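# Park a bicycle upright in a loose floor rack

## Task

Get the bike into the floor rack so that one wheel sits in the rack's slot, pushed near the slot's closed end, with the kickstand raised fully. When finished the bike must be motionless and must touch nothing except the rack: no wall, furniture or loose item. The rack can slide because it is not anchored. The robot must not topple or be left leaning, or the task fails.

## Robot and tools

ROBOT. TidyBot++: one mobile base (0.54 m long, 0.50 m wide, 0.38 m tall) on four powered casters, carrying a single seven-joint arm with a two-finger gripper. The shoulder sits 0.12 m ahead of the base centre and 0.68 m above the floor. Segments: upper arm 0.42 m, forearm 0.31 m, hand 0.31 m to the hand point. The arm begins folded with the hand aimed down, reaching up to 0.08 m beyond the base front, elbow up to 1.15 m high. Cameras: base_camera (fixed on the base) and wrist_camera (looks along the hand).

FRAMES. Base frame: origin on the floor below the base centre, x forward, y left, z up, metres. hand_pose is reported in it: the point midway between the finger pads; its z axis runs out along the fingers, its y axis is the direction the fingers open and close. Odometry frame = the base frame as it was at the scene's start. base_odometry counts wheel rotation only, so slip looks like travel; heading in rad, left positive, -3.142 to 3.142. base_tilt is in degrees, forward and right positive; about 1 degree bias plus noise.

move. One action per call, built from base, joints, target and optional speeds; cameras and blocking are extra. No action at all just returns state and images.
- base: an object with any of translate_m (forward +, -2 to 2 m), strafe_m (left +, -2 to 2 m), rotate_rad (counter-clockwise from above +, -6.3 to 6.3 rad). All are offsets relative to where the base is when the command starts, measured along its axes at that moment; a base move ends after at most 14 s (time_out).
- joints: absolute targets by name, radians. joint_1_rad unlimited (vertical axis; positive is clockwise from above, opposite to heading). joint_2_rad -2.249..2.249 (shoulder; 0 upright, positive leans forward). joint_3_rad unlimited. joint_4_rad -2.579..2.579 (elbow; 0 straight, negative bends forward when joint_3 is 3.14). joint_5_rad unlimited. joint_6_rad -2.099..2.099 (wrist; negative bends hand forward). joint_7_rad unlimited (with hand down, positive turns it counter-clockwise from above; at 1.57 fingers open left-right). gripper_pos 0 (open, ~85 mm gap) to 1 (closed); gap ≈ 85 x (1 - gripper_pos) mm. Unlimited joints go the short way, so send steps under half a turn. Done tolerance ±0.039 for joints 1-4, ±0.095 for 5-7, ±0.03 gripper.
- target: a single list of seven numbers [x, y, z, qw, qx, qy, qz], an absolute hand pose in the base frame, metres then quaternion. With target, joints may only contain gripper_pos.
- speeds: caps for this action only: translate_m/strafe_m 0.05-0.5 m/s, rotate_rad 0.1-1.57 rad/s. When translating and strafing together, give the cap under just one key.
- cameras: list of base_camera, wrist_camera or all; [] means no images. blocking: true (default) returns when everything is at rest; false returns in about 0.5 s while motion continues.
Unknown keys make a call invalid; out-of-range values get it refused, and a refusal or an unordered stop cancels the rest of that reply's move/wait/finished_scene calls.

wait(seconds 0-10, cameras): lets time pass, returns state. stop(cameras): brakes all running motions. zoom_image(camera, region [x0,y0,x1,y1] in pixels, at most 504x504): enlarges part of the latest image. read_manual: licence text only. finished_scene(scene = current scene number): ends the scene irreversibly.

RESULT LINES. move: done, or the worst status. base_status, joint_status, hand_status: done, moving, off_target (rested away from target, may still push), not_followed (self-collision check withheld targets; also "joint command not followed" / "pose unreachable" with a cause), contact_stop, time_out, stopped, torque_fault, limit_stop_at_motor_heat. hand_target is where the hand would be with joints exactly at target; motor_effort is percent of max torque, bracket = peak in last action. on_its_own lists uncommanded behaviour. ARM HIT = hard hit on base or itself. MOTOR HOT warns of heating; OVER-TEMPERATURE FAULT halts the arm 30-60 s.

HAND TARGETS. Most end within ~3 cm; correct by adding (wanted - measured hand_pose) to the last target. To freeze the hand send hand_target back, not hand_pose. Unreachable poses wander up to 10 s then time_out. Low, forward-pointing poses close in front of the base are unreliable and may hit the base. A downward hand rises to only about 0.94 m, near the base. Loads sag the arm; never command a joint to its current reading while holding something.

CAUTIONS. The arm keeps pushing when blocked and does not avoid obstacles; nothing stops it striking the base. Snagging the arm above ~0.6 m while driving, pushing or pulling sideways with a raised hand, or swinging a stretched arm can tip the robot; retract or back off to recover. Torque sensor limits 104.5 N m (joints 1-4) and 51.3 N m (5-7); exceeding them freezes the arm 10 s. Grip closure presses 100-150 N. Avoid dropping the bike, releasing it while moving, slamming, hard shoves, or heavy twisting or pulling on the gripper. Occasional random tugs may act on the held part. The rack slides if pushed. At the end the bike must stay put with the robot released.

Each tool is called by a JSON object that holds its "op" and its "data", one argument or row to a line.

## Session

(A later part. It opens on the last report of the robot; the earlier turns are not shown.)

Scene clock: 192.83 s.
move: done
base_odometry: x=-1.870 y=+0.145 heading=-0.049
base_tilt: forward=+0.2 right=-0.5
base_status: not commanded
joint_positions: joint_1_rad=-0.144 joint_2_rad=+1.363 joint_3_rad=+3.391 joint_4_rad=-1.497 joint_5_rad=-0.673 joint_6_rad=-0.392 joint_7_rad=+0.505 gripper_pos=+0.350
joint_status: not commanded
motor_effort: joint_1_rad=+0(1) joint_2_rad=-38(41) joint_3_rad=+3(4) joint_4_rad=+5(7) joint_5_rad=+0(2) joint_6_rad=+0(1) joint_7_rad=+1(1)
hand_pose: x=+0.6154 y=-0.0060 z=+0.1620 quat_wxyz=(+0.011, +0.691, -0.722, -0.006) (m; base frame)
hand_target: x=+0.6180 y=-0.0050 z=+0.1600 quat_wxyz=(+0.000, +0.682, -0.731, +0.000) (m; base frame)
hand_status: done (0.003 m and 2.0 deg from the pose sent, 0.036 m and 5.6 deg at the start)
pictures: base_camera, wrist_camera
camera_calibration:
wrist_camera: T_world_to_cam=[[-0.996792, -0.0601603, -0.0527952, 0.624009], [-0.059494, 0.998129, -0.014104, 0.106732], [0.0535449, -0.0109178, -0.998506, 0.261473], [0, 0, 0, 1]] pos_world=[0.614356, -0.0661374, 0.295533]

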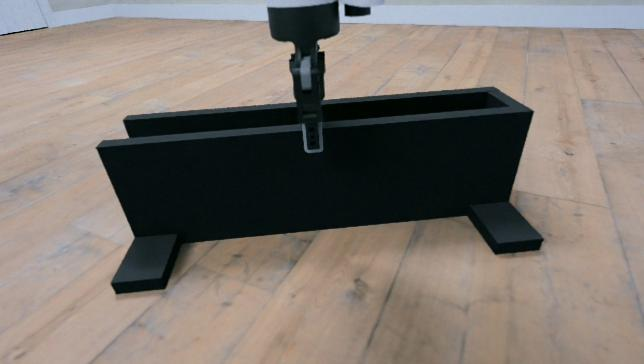

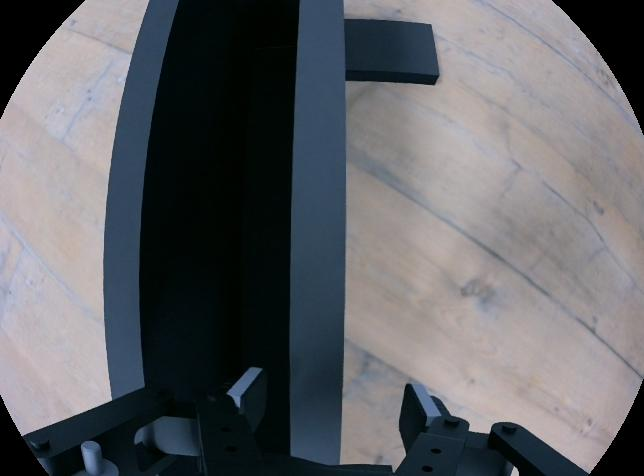

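{"op": "move", "data": {
  "target": [0.632, -0.005, 0.132, 0, 0.682, -0.7314, 0],
  "cameras": []
}}

{"op": "move", "data": {
  "joints": {"gripper_pos": 1.0},
  "cameras": []
}}

{"op": "move", "data": {
  "target": [0.632, -0.005, 0.175, 0, 0.682, -0.7314, 0]
}}

{"op": "move", "data": {
  "base": {"translate_m": -0.055, "rotate_rad": 0.0}
}}

Scene clock: 194.87 s.
move: off_target
base_odometry: x=-1.870 y=+0.145 heading=-0.049
base_tilt: forward=+0.2 right=-0.5
base_status: not commanded
joint_positions: joint_1_rad=-0.144 joint_2_rad=+1.434 joint_3_rad=+3.391 joint_4_rad=-1.425 joint_5_rad=-0.673 joint_6_rad=-0.392 joint_7_rad=+0.505 gripper_pos=+0.350
joint_status: not commanded
motor_effort: joint_1_rad=+1(2) joint_2_rad=-39(41) joint_3_rad=+3(4) joint_4_rad=+5(6) joint_5_rad=+0(2) joint_6_rad=+0(1) joint_7_rad=+1(1)
hand_pose: x=+0.6208 y=-0.0057 z=+0.1323 quat_wxyz=(+0.012, +0.698, -0.716, -0.005) (m; base frame)
hand_target: x=+0.6320 y=-0.0050 z=+0.1320 quat_wxyz=(+0.000, +0.682, -0.731, +0.000) (m; base frame)
hand_status: off_target (0.011 m and 2.9 deg from the pose sent, 0.034 m and 2.0 deg at the start)
pictures: none
No camera images: "cameras" was empty.

Scene clock: 195.77 s.
move: off_target
base_odometry: x=-1.870 y=+0.145 heading=-0.049
base_tilt: forward=+0.2 right=-0.5
base_status: not commanded
joint_positions: joint_1_rad=-0.144 joint_2_rad=+1.434 joint_3_rad=+3.391 joint_4_rad=-1.423 joint_5_rad=-0.673 joint_6_rad=-0.392 joint_7_rad=+0.505 gripper_pos=+0.809
joint_status: gripper_pos off_target (ended at +0.809, target +1.000)
motor_effort: joint_1_rad=+2(2) joint_2_rad=-38(42) joint_3_rad=+4(5) joint_4_rad=+4(6) joint_5_rad=+2(3) joint_6_rad=-1(2) joint_7_rad=+1(2)
hand_pose: x=+0.6224 y=-0.0057 z=+0.1328 quat_wxyz=(+0.011, +0.698, -0.716, -0.004) (m; base frame)
hand_target: x=+0.6320 y=-0.0050 z=+0.1320 quat_wxyz=(+0.000, +0.682, -0.731, +0.000) (m; base frame)
hand_status: not commanded
pictures: none
No camera images: "cameras" was empty.

Scene clock: 196.67 s.
move: off_target
base_odometry: x=-1.870 y=+0.145 heading=-0.049
base_tilt: forward=+0.2 right=-0.5
base_status: not commanded
joint_positions: joint_1_rad=-0.144 joint_2_rad=+1.412 joint_3_rad=+3.391 joint_4_rad=-1.475 joint_5_rad=-0.673 joint_6_rad=-0.392 joint_7_rad=+0.505 gripper_pos=+0.809
joint_status: not commanded
motor_effort: joint_1_rad=+0(2) joint_2_rad=-47(47) joint_3_rad=+5(5) joint_4_rad=+6(7) joint_5_rad=+1(2) joint_6_rad=+0(3) joint_7_rad=+1(1)
hand_pose: x=+0.6030 y=-0.0082 z=+0.1397 quat_wxyz=(+0.022, +0.693, -0.720, -0.014) (m; base frame)
hand_target: x=+0.6320 y=-0.0050 z=+0.1750 quat_wxyz=(+0.000, +0.682, -0.731, +0.000) (m; base frame)
hand_status: off_target (0.046 m and 3.5 deg from the pose sent, 0.043 m and 2.9 deg at the start)
pictures: base_camera, wrist_camera
camera_calibration:
wrist_camera: T_world_to_cam=[[-0.997509, -0.0657483, -0.0255495, 0.606924], [-0.065314, 0.997712, -0.0174791, 0.111769], [0.0266403, -0.0157668, -0.999521, 0.256133], [0, 0, 0, 1]] pos_world=[0.605889, -0.0675706, 0.273471]

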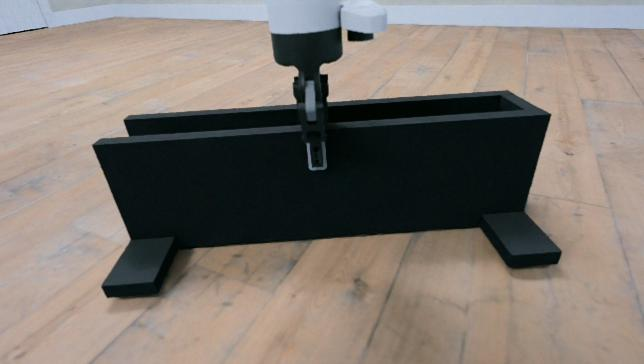

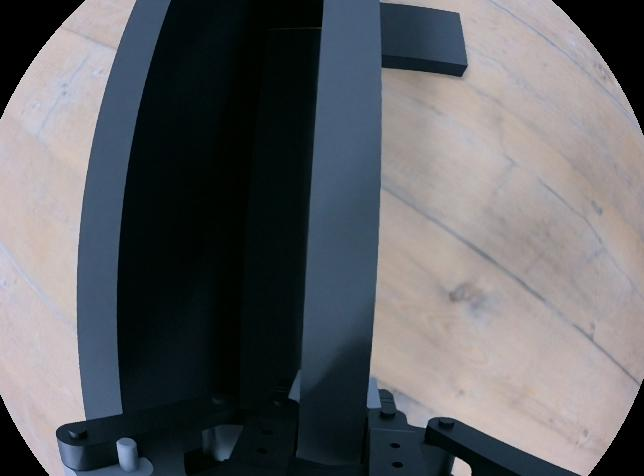

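Scene clock: 197.67 s.
move: done
base_odometry: x=-1.925 y=+0.148 heading=-0.049
base_tilt: forward=+0.2 right=-0.5
base_status: done
joint_positions: joint_1_rad=-0.145 joint_2_rad=+1.409 joint_3_rad=+3.391 joint_4_rad=-1.483 joint_5_rad=-0.673 joint_6_rad=-0.392 joint_7_rad=+0.505 gripper_pos=+0.809
joint_status: not commanded
motor_effort: joint_1_rad=+0(2) joint_2_rad=-47(49) joint_3_rad=+5(6) joint_4_rad=+5(8) joint_5_rad=+1(2) joint_6_rad=+0(2) joint_7_rad=+1(1)
hand_pose: x=+0.5999 y=-0.0080 z=+0.1408 quat_wxyz=(+0.024, +0.693, -0.721, -0.015) (m; base frame)
hand_target: x=+0.6320 y=-0.0050 z=+0.1750 quat_wxyz=(+0.000, +0.682, -0.731, +0.000) (m; base frame)
hand_status: not commanded
pictures: base_camera, wrist_camera
camera_calibration:
wrist_camera: T_world_to_cam=[[-0.99767, -0.064925, -0.0209753, 0.603323], [-0.0645625, 0.99776, -0.0175195, 0.110953], [0.0220657, -0.0161245, -0.999626, 0.260092], [0, 0, 0, 1]] pos_world=[0.603342, -0.0673396, 0.274593]

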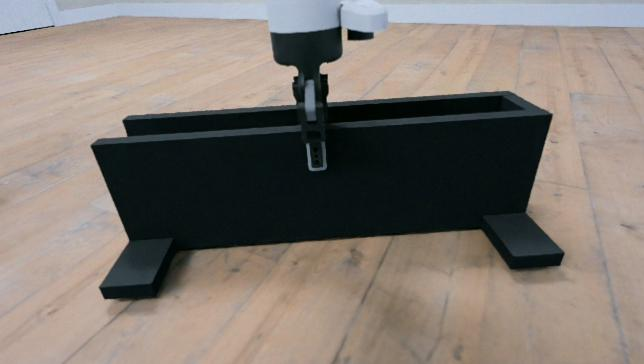

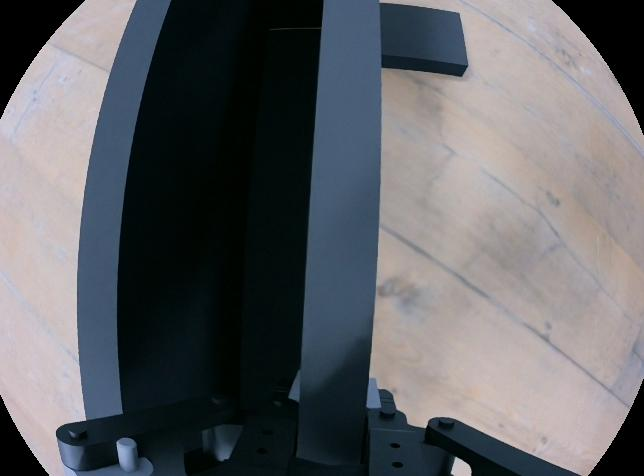

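{"op": "move", "data": {
  "target": [0.648, -0.005, 0.13, 0, 0.682, -0.7314, 0],
  "cameras": []
}}

{"op": "move", "data": {
  "joints": {"gripper_pos": 0.4}
}}

{"op": "move", "data": {
  "target": [0.62, -0.005, 0.32, 0, 0.682, -0.7314, 0]
}}

Scene clock: 199.33 s.
move: off_target
base_odometry: x=-1.925 y=+0.148 heading=-0.049
base_tilt: forward=+0.2 right=-0.5
base_status: not commanded
joint_positions: joint_1_rad=-0.144 joint_2_rad=+1.443 joint_3_rad=+3.392 joint_4_rad=-1.372 joint_5_rad=-0.672 joint_6_rad=-0.405 joint_7_rad=+0.497 gripper_pos=+0.809
joint_status: not commanded
motor_effort: joint_1_rad=+0(1) joint_2_rad=-38(48) joint_3_rad=+2(5) joint_4_rad=+7(9) joint_5_rad=-1(1) joint_6_rad=+4(4) joint_7_rad=+1(1)
hand_pose: x=+0.6438 y=+0.0001 z=+0.1327 quat_wxyz=(-0.002, +0.699, -0.715, +0.002) (m; base frame)
hand_target: x=+0.6480 y=-0.0050 z=+0.1300 quat_wxyz=(+0.000, +0.682, -0.731, +0.000) (m; base frame)
hand_status: off_target (0.007 m and 2.8 deg from the pose sent, 0.049 m and 3.7 deg at the start)
pictures: none
No camera images: "cameras" was empty.

Scene clock: 200.20 s.
move: done
base_odometry: x=-1.925 y=+0.148 heading=-0.049
base_tilt: forward=+0.2 right=-0.5
base_status: not commanded
joint_positions: joint_1_rad=-0.144 joint_2_rad=+1.450 joint_3_rad=+3.392 joint_4_rad=-1.361 joint_5_rad=-0.672 joint_6_rad=-0.405 joint_7_rad=+0.497 gripper_pos=+0.400
joint_status: all done
motor_effort: joint_1_rad=+0(2) joint_2_rad=-39(41) joint_3_rad=+3(4) joint_4_rad=+6(8) joint_5_rad=+0(2) joint_6_rad=+0(4) joint_7_rad=+1(1)
hand_pose: x=+0.6466 y=+0.0006 z=+0.1301 quat_wxyz=(-0.004, +0.700, -0.714, +0.003) (m; base frame)
hand_target: x=+0.6480 y=-0.0050 z=+0.1300 quat_wxyz=(+0.000, +0.682, -0.731, +0.000) (m; base frame)
hand_status: not commanded
pictures: base_camera, wrist_camera
camera_calibration:
wrist_camera: T_world_to_cam=[[-0.992611, -0.0849042, -0.086683, 0.655564], [-0.0843946, 0.996387, -0.00953319, 0.117055], [0.0871792, -0.00214718, -0.99619, 0.205985], [0, 0, 0, 1]] pos_world=[0.642642, -0.0605298, 0.263142]

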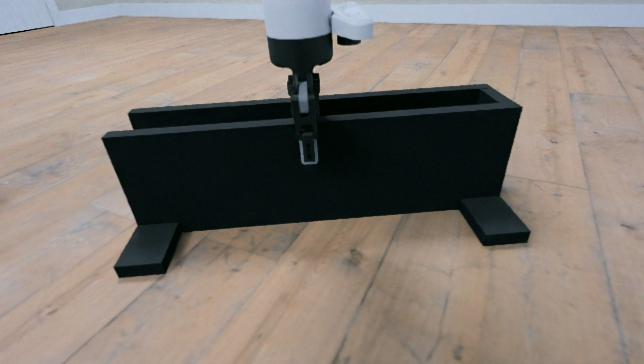

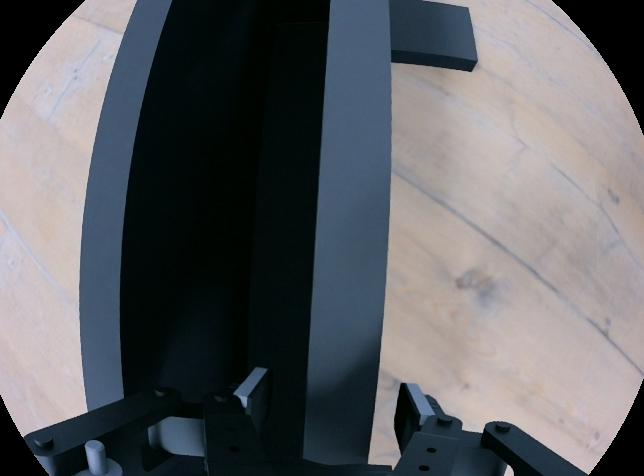

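Scene clock: 201.83 s.
move: off_target
base_odometry: x=-1.925 y=+0.148 heading=-0.049
base_tilt: forward=+0.2 right=-0.5
base_status: not commanded
joint_positions: joint_1_rad=-0.185 joint_2_rad=+1.032 joint_3_rad=+3.456 joint_4_rad=-1.642 joint_5_rad=-0.606 joint_6_rad=-0.498 joint_7_rad=+0.478 gripper_pos=+0.400
joint_status: not commanded
motor_effort: joint_1_rad=+0(2) joint_2_rad=-37(44) joint_3_rad=+4(4) joint_4_rad=+8(9) joint_5_rad=+1(2) joint_6_rad=+1(1) joint_7_rad=+1(1)
hand_pose: x=+0.6460 y=-0.0007 z=+0.3161 quat_wxyz=(-0.027, +0.696, -0.717, +0.020) (m; base frame)
hand_target: x=+0.6200 y=-0.0050 z=+0.3200 quat_wxyz=(+0.000, +0.682, -0.731, +0.000) (m; base frame)
hand_status: off_target (0.027 m and 4.4 deg from the pose sent, 0.192 m and 3.0 deg at the start)
pictures: base_camera, wrist_camera
camera_calibration:
wrist_camera: T_world_to_cam=[[-0.987056, -0.0722552, -0.143178, 0.685273], [-0.0721294, 0.997377, -0.00607556, 0.111047], [0.143241, 0.00433039, -0.989678, 0.353069], [0, 0, 0, 1]] pos_world=[0.633839, -0.06277, 0.448215]

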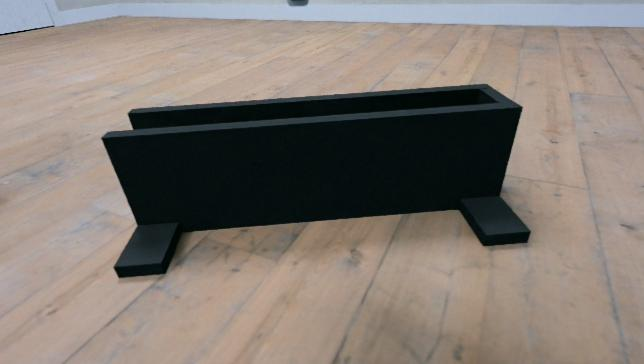

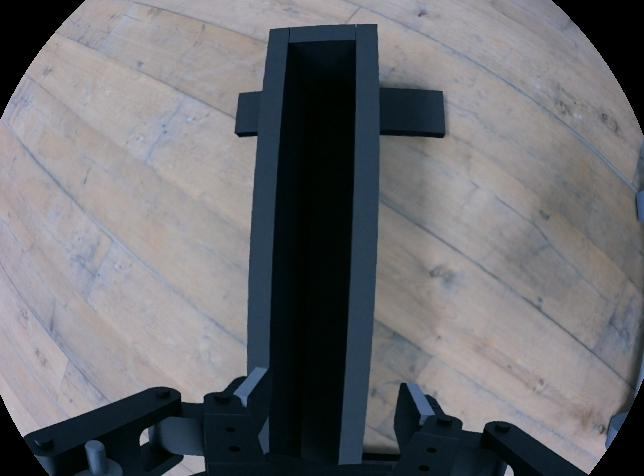

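{"op": "move", "data": {
  "joints": {"joint_1_rad": 0.02, "joint_2_rad": -0.36, "joint_3_rad": 3.18, "joint_4_rad": -2.52, "joint_5_rad": 0.03, "joint_6_rad": -0.3, "joint_7_rad": 1.57, "gripper_pos": 0},
  "base": {"translate_m": -0.05, "rotate_rad": 0.05},
  "cameras": []
}}

{"op": "move", "data": {
  "base": {"translate_m": 0.02, "strafe_m": 0.45}
}}

Scene clock: 217.13 s.
move: done
base_odometry: x=-1.975 y=+0.151 heading=+0.001
base_tilt: forward=+0.2 right=-0.5
base_status: done
joint_positions: joint_1_rad=+0.007 joint_2_rad=-0.348 joint_3_rad=+3.204 joint_4_rad=-2.495 joint_5_rad=-0.011 joint_6_rad=-0.356 joint_7_rad=+1.500 gripper_pos=+0.000
joint_status: all done
motor_effort: joint_1_rad=+1(5) joint_2_rad=-4(40) joint_3_rad=+0(6) joint_4_rad=+18(19) joint_5_rad=+1(2) joint_6_rad=+6(6) joint_7_rad=+1(2)
hand_pose: x=+0.4251 y=-0.0169 z=+0.6563 quat_wxyz=(-0.014, +0.947, -0.072, +0.314) (m; base frame)
hand_target: x=+0.4281 y=-0.0184 z=+0.6593 quat_wxyz=(+0.012, +0.942, -0.017, +0.334) (m; base frame)
hand_status: not commanded
pictures: none
No camera images: "cameras" was empty.

Scene clock: 219.40 s.
move: done
base_odometry: x=-1.955 y=+0.601 heading=+0.002
base_tilt: forward=+0.2 right=-0.5
base_status: done
joint_positions: joint_1_rad=+0.009 joint_2_rad=-0.348 joint_3_rad=+3.197 joint_4_rad=-2.495 joint_5_rad=-0.009 joint_6_rad=-0.354 joint_7_rad=+1.501 gripper_pos=+0.000
joint_status: not commanded
motor_effort: joint_1_rad=+1(1) joint_2_rad=-3(4) joint_3_rad=+0(1) joint_4_rad=+18(19) joint_5_rad=+0(2) joint_6_rad=+4(6) joint_7_rad=+1(1)
hand_pose: x=+0.4254 y=-0.0159 z=+0.6566 quat_wxyz=(-0.013, +0.947, -0.068, +0.314) (m; base frame)
hand_target: x=+0.4281 y=-0.0184 z=+0.6593 quat_wxyz=(+0.012, +0.942, -0.017, +0.334) (m; base frame)
hand_status: not commanded
pictures: base_camera, wrist_camera
camera_calibration:
wrist_camera: T_world_to_cam=[[0.00781247, -0.997697, -0.0673813, 0.0274839], [-0.795357, 0.0346419, -0.605151, 0.798032], [0.606091, 0.0583199, -0.793254, 0.39673], [0, 0, 0, 1]] pos_world=[0.394051, -0.0233621, 0.79949]

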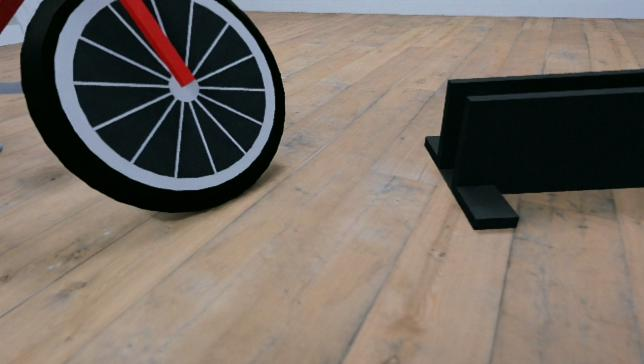

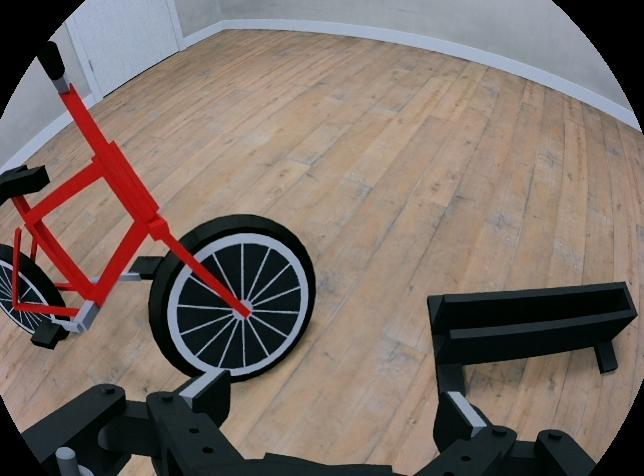

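{"op": "move", "data": {
  "base": {"strafe_m": 0.35},
  "target": [0.48, 0.0, 0.84, 0, 0.9304, 0.3665, 0]
}}

Scene clock: 224.90 s.
move: off_target
base_odometry: x=-1.956 y=+0.951 heading=+0.001
base_tilt: forward=+0.2 right=-0.5
base_status: done
joint_positions: joint_1_rad=+0.017 joint_2_rad=+0.110 joint_3_rad=+3.136 joint_4_rad=-1.299 joint_5_rad=-0.009 joint_6_rad=-1.677 joint_7_rad=+2.251 gripper_pos=+0.000
joint_status: not commanded
motor_effort: joint_1_rad=+1(2) joint_2_rad=-19(20) joint_3_rad=+0(1) joint_4_rad=+19(21) joint_5_rad=+1(2) joint_6_rad=+0(6) joint_7_rad=+1(1)
hand_pose: x=+0.4926 y=-0.0003 z=+0.8400 quat_wxyz=(+0.005, +0.944, +0.329, +0.028) (m; base frame)
hand_target: x=+0.4800 y=+0.0000 z=+0.8400 quat_wxyz=(+0.000, +0.930, +0.367, +0.000) (m; base frame)
hand_status: off_target (0.013 m and 5.6 deg from the pose sent, 0.192 m and 62.3 deg at the start)
pictures: base_camera, wrist_camera
camera_calibration:
wrist_camera: T_world_to_cam=[[0.700403, -0.712399, -0.0438502, -0.30599], [-0.713691, -0.698254, -0.0555553, 0.459788], [0.00895895, 0.0702066, -0.997492, 0.966201], [0, 0, 0, 1]] pos_world=[0.533806, 0.0352281, 0.975904]

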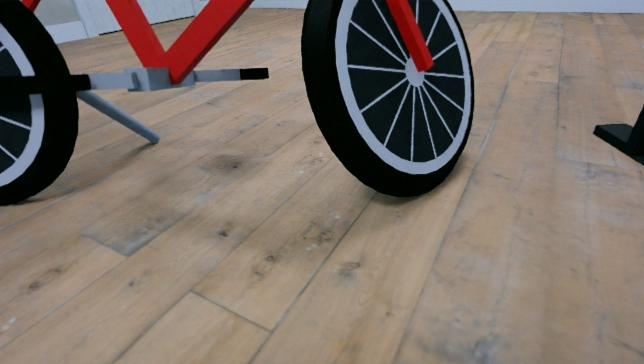

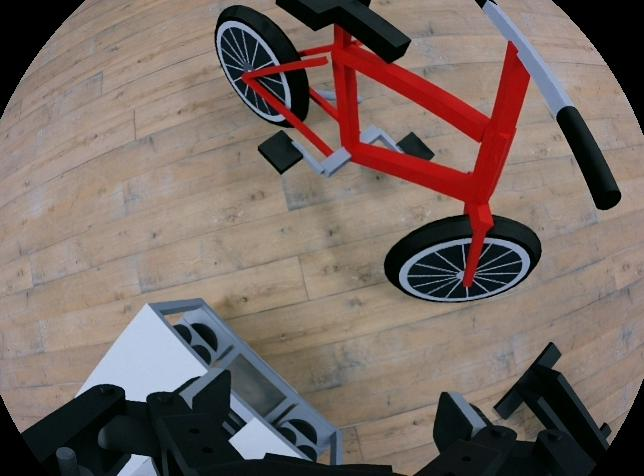

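{"op": "move", "data": {
  "base": {"translate_m": 0.19},
  "cameras": []
}}

{"op": "move", "data": {
  "target": [0.65, 0.018, 0.76, 0, 0.9135, 0.4067, 0]
}}

Scene clock: 228.67 s.
move: done
base_odometry: x=-1.766 y=+0.951 heading=+0.002
base_tilt: forward=+0.2 right=-0.5
base_status: done
joint_positions: joint_1_rad=+0.018 joint_2_rad=+0.127 joint_3_rad=+3.134 joint_4_rad=-1.297 joint_5_rad=-0.009 joint_6_rad=-1.683 joint_7_rad=+2.252 gripper_pos=+0.000
joint_status: not commanded
motor_effort: joint_1_rad=+0(1) joint_2_rad=-19(23) joint_3_rad=+0(1) joint_4_rad=+18(19) joint_5_rad=+0(1) joint_6_rad=+0(2) joint_7_rad=+1(1)
hand_pose: x=+0.4939 y=-0.0001 z=+0.8342 quat_wxyz=(+0.001, +0.944, +0.330, +0.018) (m; base frame)
hand_target: x=+0.4800 y=+0.0000 z=+0.8400 quat_wxyz=(+0.000, +0.930, +0.367, +0.000) (m; base frame)
hand_status: not commanded
pictures: none
No camera images: "cameras" was empty.

Scene clock: 230.27 s.
move: off_target
base_odometry: x=-1.766 y=+0.951 heading=+0.002
base_tilt: forward=+0.2 right=-0.5
base_status: not commanded
joint_positions: joint_1_rad=+0.018 joint_2_rad=+0.556 joint_3_rad=+3.057 joint_4_rad=-0.945 joint_5_rad=+0.016 joint_6_rad=-1.683 joint_7_rad=+2.272 gripper_pos=+0.000
joint_status: not commanded
motor_effort: joint_1_rad=+2(2) joint_2_rad=-34(37) joint_3_rad=-1(1) joint_4_rad=+17(19) joint_5_rad=+1(1) joint_6_rad=+0(2) joint_7_rad=+1(1)
hand_pose: x=+0.6401 y=+0.0213 z=+0.7512 quat_wxyz=(-0.020, +0.929, +0.368, -0.015) (m; base frame)
hand_target: x=+0.6500 y=+0.0180 z=+0.7600 quat_wxyz=(+0.000, +0.914, +0.407, +0.000) (m; base frame)
hand_status: off_target (0.014 m and 5.6 deg from the pose sent, 0.174 m and 9.7 deg at the start)
pictures: base_camera, wrist_camera
camera_calibration:
wrist_camera: T_world_to_cam=[[0.750256, -0.649085, -0.12572, -0.3696], [-0.654408, -0.75614, -0.00138676, 0.497838], [-0.0941621, 0.0833128, -0.992065, 0.936496], [0, 0, 0, 1]] pos_world=[0.691266, 0.0585122, 0.883289]

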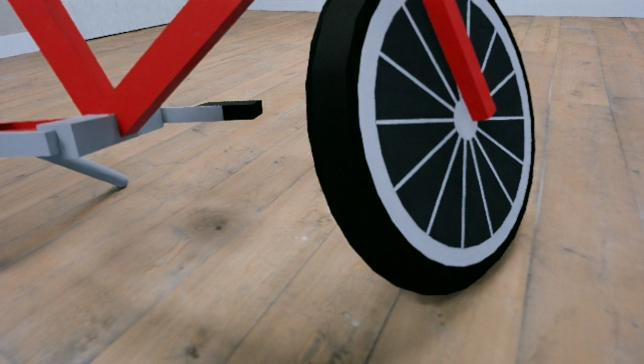

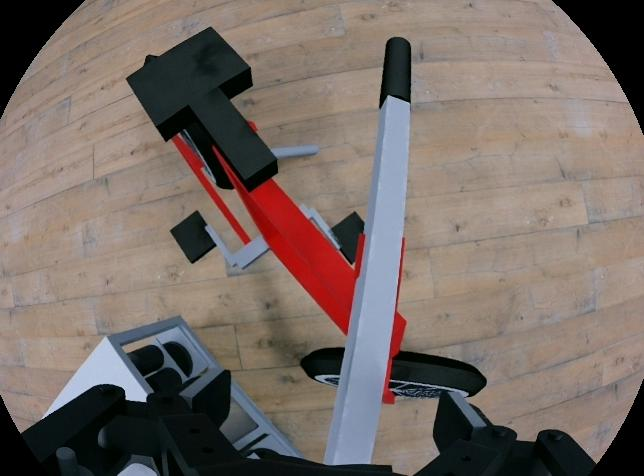

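{"op": "move", "data": {
  "target": [0.668, 0.003, 0.735, 0, 0.951, 0.309, 0]
}}

Scene clock: 232.97 s.
move: off_target
base_odometry: x=-1.766 y=+0.951 heading=+0.002
base_tilt: forward=+0.2 right=-0.5
base_status: not commanded
joint_positions: joint_1_rad=+0.020 joint_2_rad=+0.595 joint_3_rad=+3.063 joint_4_rad=-0.941 joint_5_rad=+0.017 joint_6_rad=-1.664 joint_7_rad=+2.192 gripper_pos=+0.000
joint_status: not commanded
motor_effort: joint_1_rad=+1(1) joint_2_rad=-35(37) joint_3_rad=-1(2) joint_4_rad=+17(18) joint_5_rad=+0(2) joint_6_rad=+0(1) joint_7_rad=+1(1)
hand_pose: x=+0.6499 y=+0.0181 z=+0.7316 quat_wxyz=(-0.021, +0.944, +0.327, -0.023) (m; base frame)
hand_target: x=+0.6680 y=+0.0030 z=+0.7350 quat_wxyz=(+0.000, +0.951, +0.309, +0.000) (m; base frame)
hand_status: off_target (0.024 m and 4.2 deg from the pose sent, 0.037 m and 7.8 deg at the start)
pictures: base_camera, wrist_camera
camera_calibration:
wrist_camera: T_world_to_cam=[[0.688465, -0.712727, -0.134299, -0.333839], [-0.717821, -0.696081, 0.0143055, 0.530459], [-0.103679, 0.0865537, -0.990838, 0.923459], [0, 0, 0, 1]] pos_world=[0.706354, 0.0513773, 0.862576]

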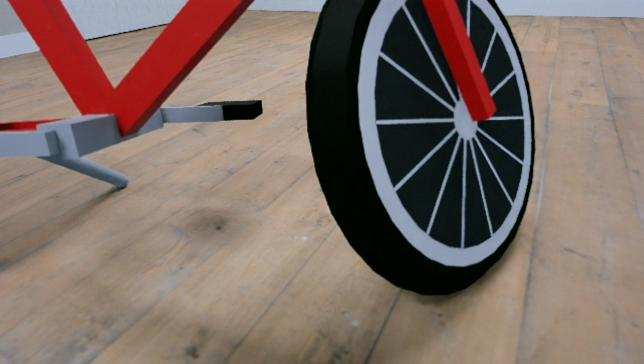

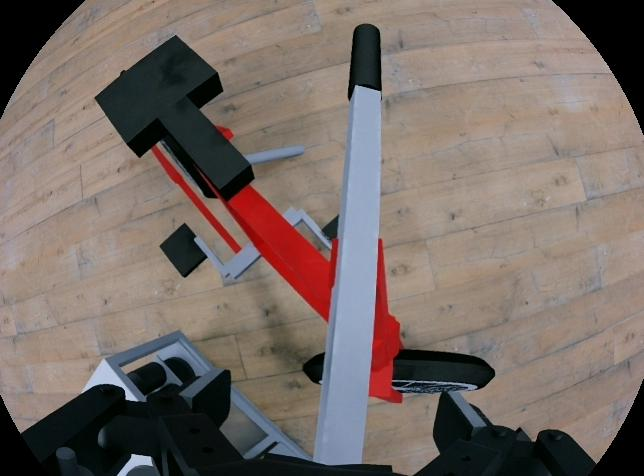

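{"op": "move", "data": {
  "target": [0.676, -0.006, 0.68, 0, 0.9636, 0.2672, 0]
}}

Scene clock: 235.80 s.
move: off_target
base_odometry: x=-1.766 y=+0.951 heading=+0.002
base_tilt: forward=+0.2 right=-0.5
base_status: not commanded
joint_positions: joint_1_rad=+0.033 joint_2_rad=+0.623 joint_3_rad=+3.063 joint_4_rad=-1.033 joint_5_rad=+0.017 joint_6_rad=-1.525 joint_7_rad=+2.166 gripper_pos=+0.000
joint_status: not commanded
motor_effort: joint_1_rad=+0(1) joint_2_rad=-36(38) joint_3_rad=-2(2) joint_4_rad=+17(19) joint_5_rad=+1(1) joint_6_rad=+0(1) joint_7_rad=+1(1)
hand_pose: x=+0.6645 y=+0.0131 z=+0.6867 quat_wxyz=(-0.019, +0.951, +0.309, -0.014) (m; base frame)
hand_target: x=+0.6760 y=-0.0060 z=+0.6800 quat_wxyz=(+0.000, +0.964, +0.267, +0.000) (m; base frame)
hand_status: off_target (0.023 m and 5.7 deg from the pose sent, 0.063 m and 8.0 deg at the start)
pictures: base_camera, wrist_camera
camera_calibration:
wrist_camera: T_world_to_cam=[[0.662521, -0.738786, -0.123537, -0.343375], [-0.744428, -0.667702, 0.00072477, 0.564741], [-0.0830213, 0.0914842, -0.99234, 0.868103], [0, 0, 0, 1]] pos_world=[0.719973, 0.0439806, 0.818624]

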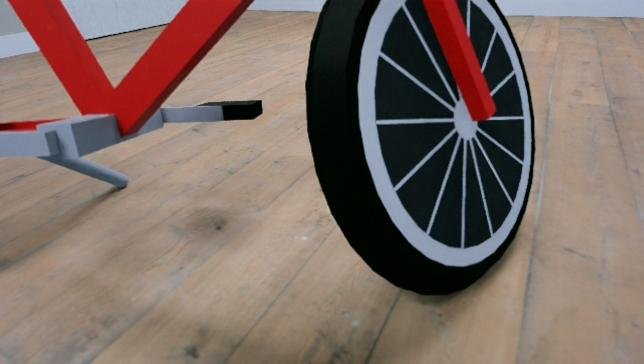

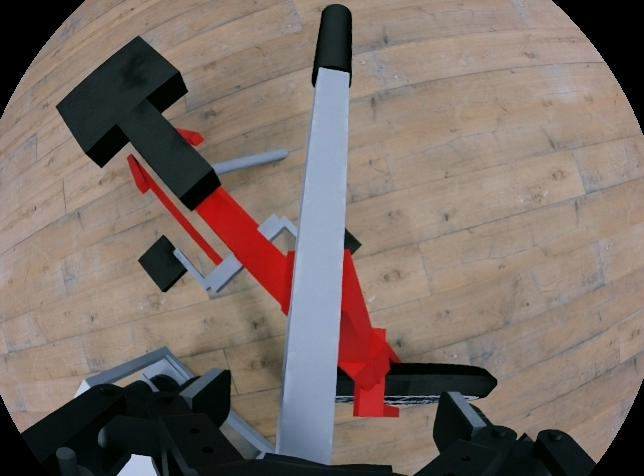

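{"op": "move", "data": {
  "target": [0.669, -0.001, 0.652, 0, 0.9636, 0.2672, 0]
}}

Scene clock: 237.23 s.
move: off_target
base_odometry: x=-1.766 y=+0.951 heading=+0.002
base_tilt: forward=+0.2 right=-0.5
base_status: not commanded
joint_positions: joint_1_rad=+0.033 joint_2_rad=+0.623 joint_3_rad=+3.063 joint_4_rad=-1.136 joint_5_rad=+0.017 joint_6_rad=-1.429 joint_7_rad=+2.155 gripper_pos=+0.000
joint_status: not commanded
motor_effort: joint_1_rad=+0(1) joint_2_rad=-36(38) joint_3_rad=-1(2) joint_4_rad=+17(19) joint_5_rad=+1(1) joint_6_rad=+1(1) joint_7_rad=+1(1)
hand_pose: x=+0.6580 y=+0.0144 z=+0.6548 quat_wxyz=(-0.020, +0.952, +0.305, -0.018) (m; base frame)
hand_target: x=+0.6690 y=-0.0010 z=+0.6520 quat_wxyz=(+0.000, +0.964, +0.267, +0.000) (m; base frame)
hand_status: off_target (0.019 m and 5.5 deg from the pose sent, 0.038 m and 5.7 deg at the start)
pictures: base_camera, wrist_camera
camera_calibration:
wrist_camera: T_world_to_cam=[[0.655524, -0.74424, -0.128042, -0.33436], [-0.749848, -0.661578, 0.00647821, 0.560456], [-0.0895314, 0.0917657, -0.991748, 0.83974], [0, 0, 0, 1]] pos_world=[0.714621, 0.0448818, 0.786368]

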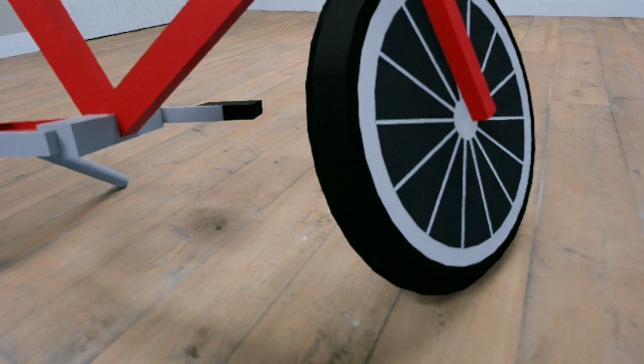

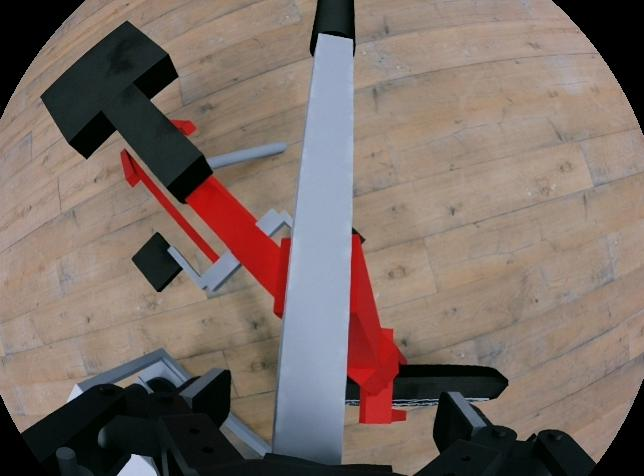

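{"op": "move", "data": {
  "target": [0.663, 0.006, 0.637, 0, 0.9636, 0.2672, 0],
  "cameras": ["wrist_camera"]
}}

{"op": "move", "data": {
  "joints": {"gripper_pos": 1.0}
}}

Scene clock: 238.50 s.
move: off_target
base_odometry: x=-1.766 y=+0.951 heading=+0.002
base_tilt: forward=+0.2 right=-0.5
base_status: not commanded
joint_positions: joint_1_rad=+0.033 joint_2_rad=+0.606 joint_3_rad=+3.063 joint_4_rad=-1.180 joint_5_rad=+0.017 joint_6_rad=-1.372 joint_7_rad=+2.140 gripper_pos=+0.000
joint_status: not commanded
motor_effort: joint_1_rad=+0(1) joint_2_rad=-31(36) joint_3_rad=-1(2) joint_4_rad=+14(17) joint_5_rad=+0(1) joint_6_rad=+0(1) joint_7_rad=+1(1)
hand_pose: x=+0.6599 y=+0.0152 z=+0.6508 quat_wxyz=(-0.016, +0.954, +0.298, -0.003) (m; base frame)
hand_target: x=+0.6630 y=+0.0060 z=+0.6370 quat_wxyz=(+0.000, +0.964, +0.267, +0.000) (m; base frame)
hand_status: off_target (0.017 m and 4.1 deg from the pose sent, 0.020 m and 5.5 deg at the start)
pictures: wrist_camera
camera_calibration:
wrist_camera: T_world_to_cam=[[0.647724, -0.754216, -0.107756, -0.343469], [-0.759686, -0.650085, -0.0163539, 0.583663], [-0.0577162, 0.0924535, -0.994043, 0.816293], [0, 0, 0, 1]] pos_world=[0.712987, 0.0449115, 0.783965]

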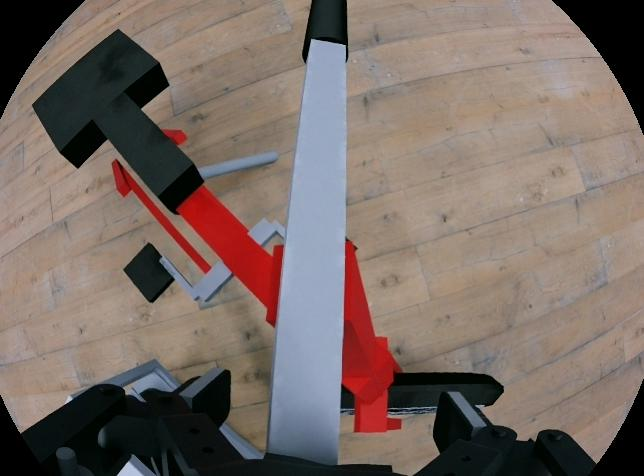

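Scene clock: 239.77 s.
move: off_target
base_odometry: x=-1.766 y=+0.951 heading=+0.002
base_tilt: forward=+0.2 right=-0.5
base_status: not commanded
joint_positions: joint_1_rad=+0.023 joint_2_rad=+0.599 joint_3_rad=+3.056 joint_4_rad=-1.195 joint_5_rad=+0.008 joint_6_rad=-1.370 joint_7_rad=+2.129 gripper_pos=+0.766
joint_status: gripper_pos off_target (ended at +0.766, target +1.000)
motor_effort: joint_1_rad=+3(7) joint_2_rad=-32(35) joint_3_rad=+1(6) joint_4_rad=+17(22) joint_5_rad=+4(12) joint_6_rad=+3(9) joint_7_rad=+2(8)
hand_pose: x=+0.6541 y=+0.0260 z=+0.6497 quat_wxyz=(-0.022, +0.954, +0.299, -0.005) (m; base frame)
hand_target: x=+0.6630 y=+0.0060 z=+0.6370 quat_wxyz=(+0.000, +0.964, +0.267, +0.000) (m; base frame)
hand_status: not commanded
pictures: base_camera, wrist_camera
camera_calibration:
wrist_camera: T_world_to_cam=[[0.649145, -0.750835, -0.121886, -0.323535], [-0.757757, -0.652304, -0.0174086, 0.585767], [-0.0664357, 0.103661, -0.992391, 0.818233], [0, 0, 0, 1]] pos_world=[0.70825, 0.0543579, 0.78277]

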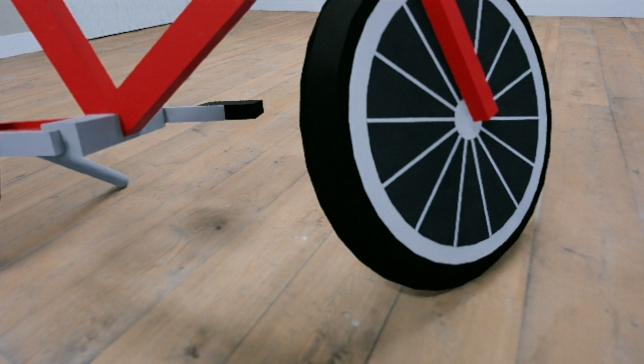

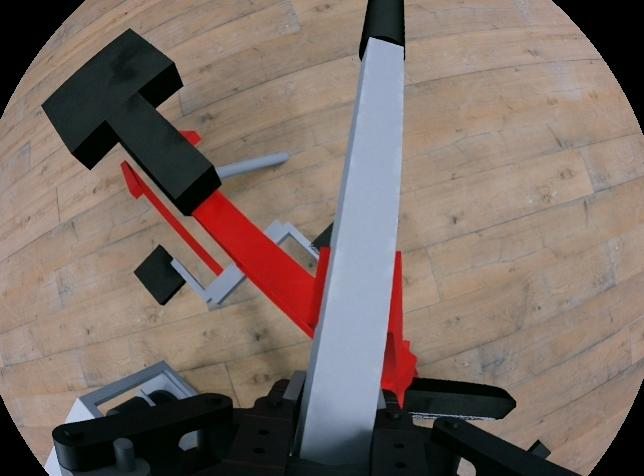

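{"op": "move", "data": {
  "target": [0.605, 0.025, 0.655, 0, 0.9781, 0.2079, 0]
}}

{"op": "move", "data": {
  "target": [0.555, 0.045, 0.66, 0, 0.9936, 0.1132, 0]
}}

Scene clock: 244.10 s.
move: off_target
base_odometry: x=-1.766 y=+0.951 heading=+0.002
base_tilt: forward=+0.2 right=-0.5
base_status: not commanded
joint_positions: joint_1_rad=-0.024 joint_2_rad=+0.493 joint_3_rad=+3.057 joint_4_rad=-1.366 joint_5_rad=+0.008 joint_6_rad=-1.271 joint_7_rad=+1.990 gripper_pos=+0.770
joint_status: not commanded
motor_effort: joint_1_rad=+3(5) joint_2_rad=-35(37) joint_3_rad=+1(3) joint_4_rad=+12(16) joint_5_rad=+2(6) joint_6_rad=-6(8) joint_7_rad=+1(2)
hand_pose: x=+0.6197 y=+0.0496 z=+0.6531 quat_wxyz=(-0.015, +0.966, +0.257, +0.009) (m; base frame)
hand_target: x=+0.6050 y=+0.0250 z=+0.6550 quat_wxyz=(+0.000, +0.978, +0.208, +0.000) (m; base frame)
hand_status: off_target (0.029 m and 6.1 deg from the pose sent, 0.049 m and 11.2 deg at the start)
pictures: base_camera, wrist_camera
camera_calibration:
wrist_camera: T_world_to_cam=[[0.583475, -0.806218, -0.0978207, -0.255318], [-0.811675, -0.582939, -0.0369583, 0.617894], [-0.0272271, 0.100963, -0.994518, 0.794126], [0, 0, 0, 1]] pos_world=[0.672123, 0.0741754, 0.787633]

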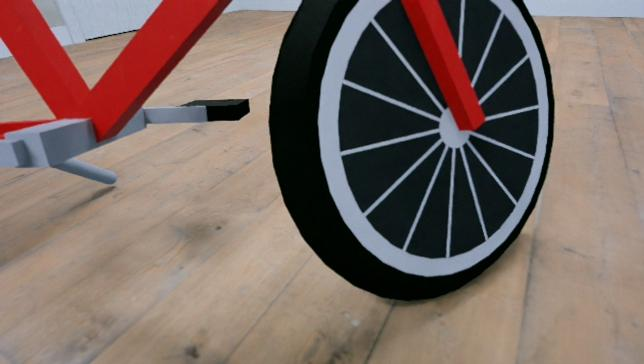

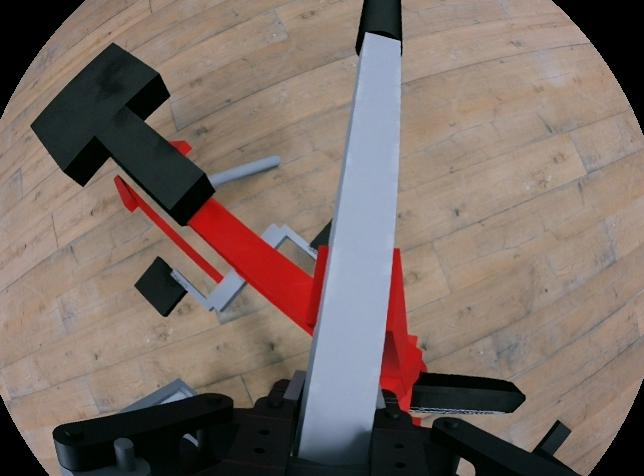

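Scene clock: 245.40 s.
move: off_target
base_odometry: x=-1.766 y=+0.951 heading=+0.002
base_tilt: forward=+0.2 right=-0.5
base_status: not commanded
joint_positions: joint_1_rad=-0.078 joint_2_rad=+0.378 joint_3_rad=+3.075 joint_4_rad=-1.537 joint_5_rad=+0.008 joint_6_rad=-1.246 joint_7_rad=+1.768 gripper_pos=+0.781
joint_status: not commanded
motor_effort: joint_1_rad=+3(4) joint_2_rad=-31(35) joint_3_rad=+1(2) joint_4_rad=+13(16) joint_5_rad=+2(3) joint_6_rad=-6(8) joint_7_rad=-1(1)
hand_pose: x=+0.5591 y=+0.0612 z=+0.6563 quat_wxyz=(-0.009, +0.986, +0.169, -0.009) (m; base frame)
hand_target: x=+0.5550 y=+0.0450 z=+0.6600 quat_wxyz=(+0.000, +0.994, +0.113, +0.000) (m; base frame)
hand_status: off_target (0.017 m and 6.6 deg from the pose sent, 0.065 m and 16.9 deg at the start)
pictures: base_camera, wrist_camera
camera_calibration:
wrist_camera: T_world_to_cam=[[0.425894, -0.899431, -0.0981758, -0.116263], [-0.90366, -0.42824, 0.0031521, 0.591132], [-0.0448779, 0.087375, -0.995164, 0.805583], [0, 0, 0, 1]] pos_world=[0.61985, 0.0781881, 0.78841]

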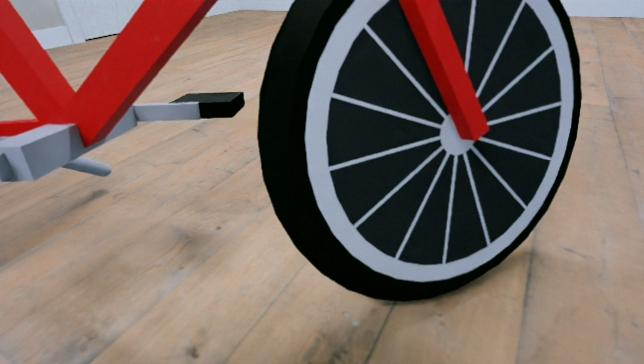

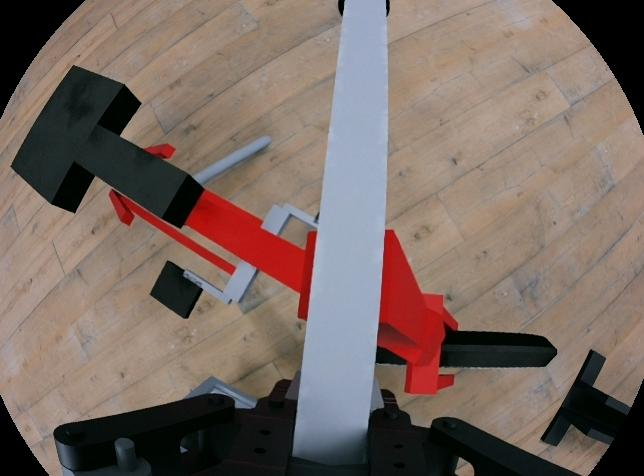

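{"op": "move", "data": {
  "target": [0.50, 0.055, 0.665, 0, 0.9997, 0.0262, 0]
}}

{"op": "move", "data": {
  "target": [0.456, 0.06, 0.665, 0, 0.9962, -0.0872, 0]
}}

Scene clock: 247.27 s.
move: off_target
base_odometry: x=-1.766 y=+0.951 heading=+0.002
base_tilt: forward=+0.2 right=-0.5
base_status: not commanded
joint_positions: joint_1_rad=-0.116 joint_2_rad=+0.268 joint_3_rad=+3.083 joint_4_rad=-1.706 joint_5_rad=+0.008 joint_6_rad=-1.204 joint_7_rad=+1.562 gripper_pos=+0.785
joint_status: not commanded
motor_effort: joint_1_rad=+2(3) joint_2_rad=-29(32) joint_3_rad=+1(2) joint_4_rad=+16(17) joint_5_rad=+1(2) joint_6_rad=-8(8) joint_7_rad=-2(2)
hand_pose: x=+0.5019 y=+0.0661 z=+0.6535 quat_wxyz=(-0.002, +0.996, +0.083, -0.018) (m; base frame)
hand_target: x=+0.5000 y=+0.0550 z=+0.6650 quat_wxyz=(+0.000, +1.000, +0.026, +0.000) (m; base frame)
hand_status: off_target (0.016 m and 6.9 deg from the pose sent, 0.060 m and 16.5 deg at the start)
pictures: base_camera, wrist_camera
camera_calibration:
wrist_camera: T_world_to_cam=[[0.263677, -0.960586, -0.0880224, -0.00892504], [-0.963442, -0.266749, 0.024972, 0.546669], [-0.0474677, 0.07822, -0.995805, 0.802179], [0, 0, 0, 1]] pos_world=[0.567115, 0.074504, 0.784377]

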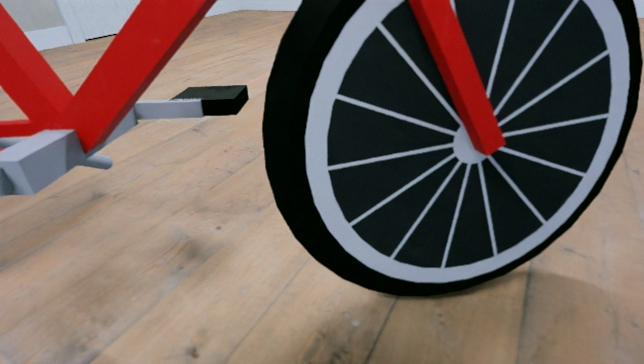

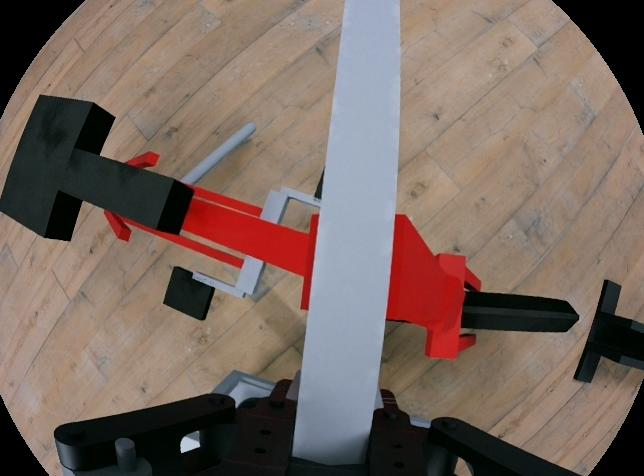

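Scene clock: 248.53 s.
move: off_target
base_odometry: x=-1.766 y=+0.951 heading=+0.002
base_tilt: forward=+0.2 right=-0.5
base_status: not commanded
joint_positions: joint_1_rad=-0.142 joint_2_rad=+0.186 joint_3_rad=+3.089 joint_4_rad=-1.838 joint_5_rad=+0.009 joint_6_rad=-1.164 joint_7_rad=+1.310 gripper_pos=+0.786
joint_status: not commanded
motor_effort: joint_1_rad=+2(3) joint_2_rad=-29(31) joint_3_rad=+1(2) joint_4_rad=+18(20) joint_5_rad=-2(3) joint_6_rad=-9(10) joint_7_rad=-2(3)
hand_pose: x=+0.4581 y=+0.0659 z=+0.6469 quat_wxyz=(+0.004, +0.999, -0.031, -0.022) (m; base frame)
hand_target: x=+0.4560 y=+0.0600 z=+0.6650 quat_wxyz=(+0.000, +0.996, -0.087, +0.000) (m; base frame)
hand_status: off_target (0.019 m and 6.9 deg from the pose sent, 0.048 m and 19.7 deg at the start)
pictures: base_camera, wrist_camera
camera_calibration:
wrist_camera: T_world_to_cam=[[0.0375481, -0.996737, -0.0714563, 0.0970804], [-0.998552, -0.0401811, 0.0357733, 0.498772], [-0.0385278, 0.0700096, -0.996802, 0.79063], [0, 0, 0, 1]] pos_world=[0.524866, 0.0614531, 0.777196]

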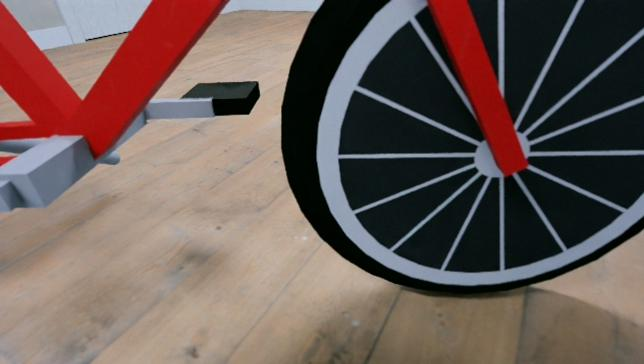

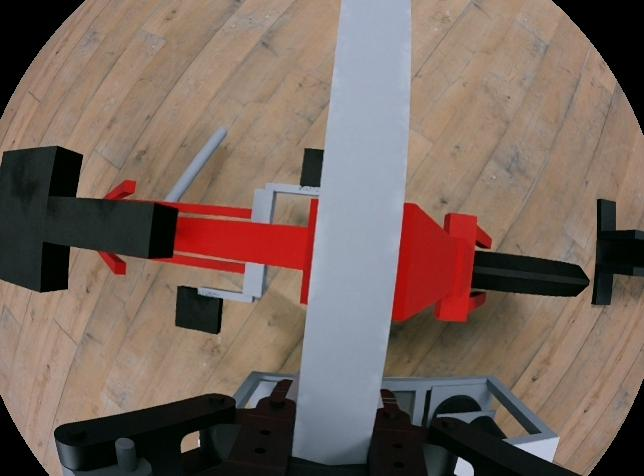

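{"op": "move", "data": {
  "target": [0.456, 0.056, 0.668, 0, 0.9962, 0.0872, 0],
  "base": {"strafe_m": -0.05},
  "speeds": {"strafe_m": 0.1}
}}

Scene clock: 253.33 s.
move: off_target
base_odometry: x=-1.766 y=+0.901 heading=+0.002
base_tilt: forward=+0.2 right=-0.5
base_status: done
joint_positions: joint_1_rad=-0.104 joint_2_rad=+0.173 joint_3_rad=+3.088 joint_4_rad=-1.849 joint_5_rad=+0.006 joint_6_rad=-1.200 joint_7_rad=+1.533 gripper_pos=+0.786
joint_status: not commanded
motor_effort: joint_1_rad=+0(5) joint_2_rad=-27(29) joint_3_rad=-1(4) joint_4_rad=+22(23) joint_5_rad=+2(3) joint_6_rad=+1(9) joint_7_rad=+1(2)
hand_pose: x=+0.4447 y=+0.0512 z=+0.6491 quat_wxyz=(+0.002, +0.997, +0.061, -0.040) (m; base frame)
hand_target: x=+0.4560 y=+0.0560 z=+0.6680 quat_wxyz=(+0.000, +0.996, +0.087, +0.000) (m; base frame)
hand_status: off_target (0.023 m and 5.5 deg from the pose sent, 0.023 m and 13.9 deg at the start)
pictures: base_camera, wrist_camera
camera_calibration:
wrist_camera: T_world_to_cam=[[0.216727, -0.972503, -0.0852438, 0.011153], [-0.972328, -0.222837, 0.0701558, 0.460061], [-0.0872222, 0.0676803, -0.993887, 0.813181], [0, 0, 0, 1]] pos_world=[0.515841, 0.0583288, 0.776885]

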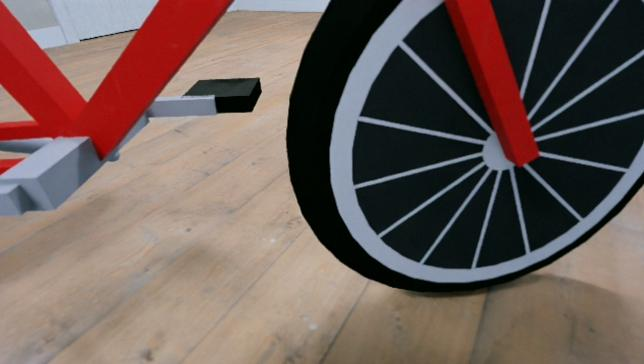

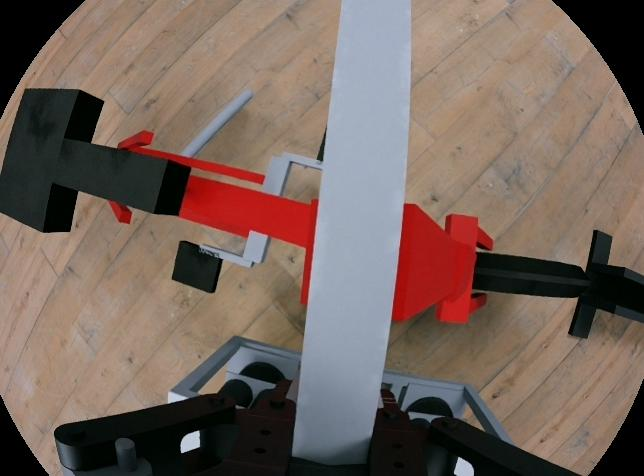

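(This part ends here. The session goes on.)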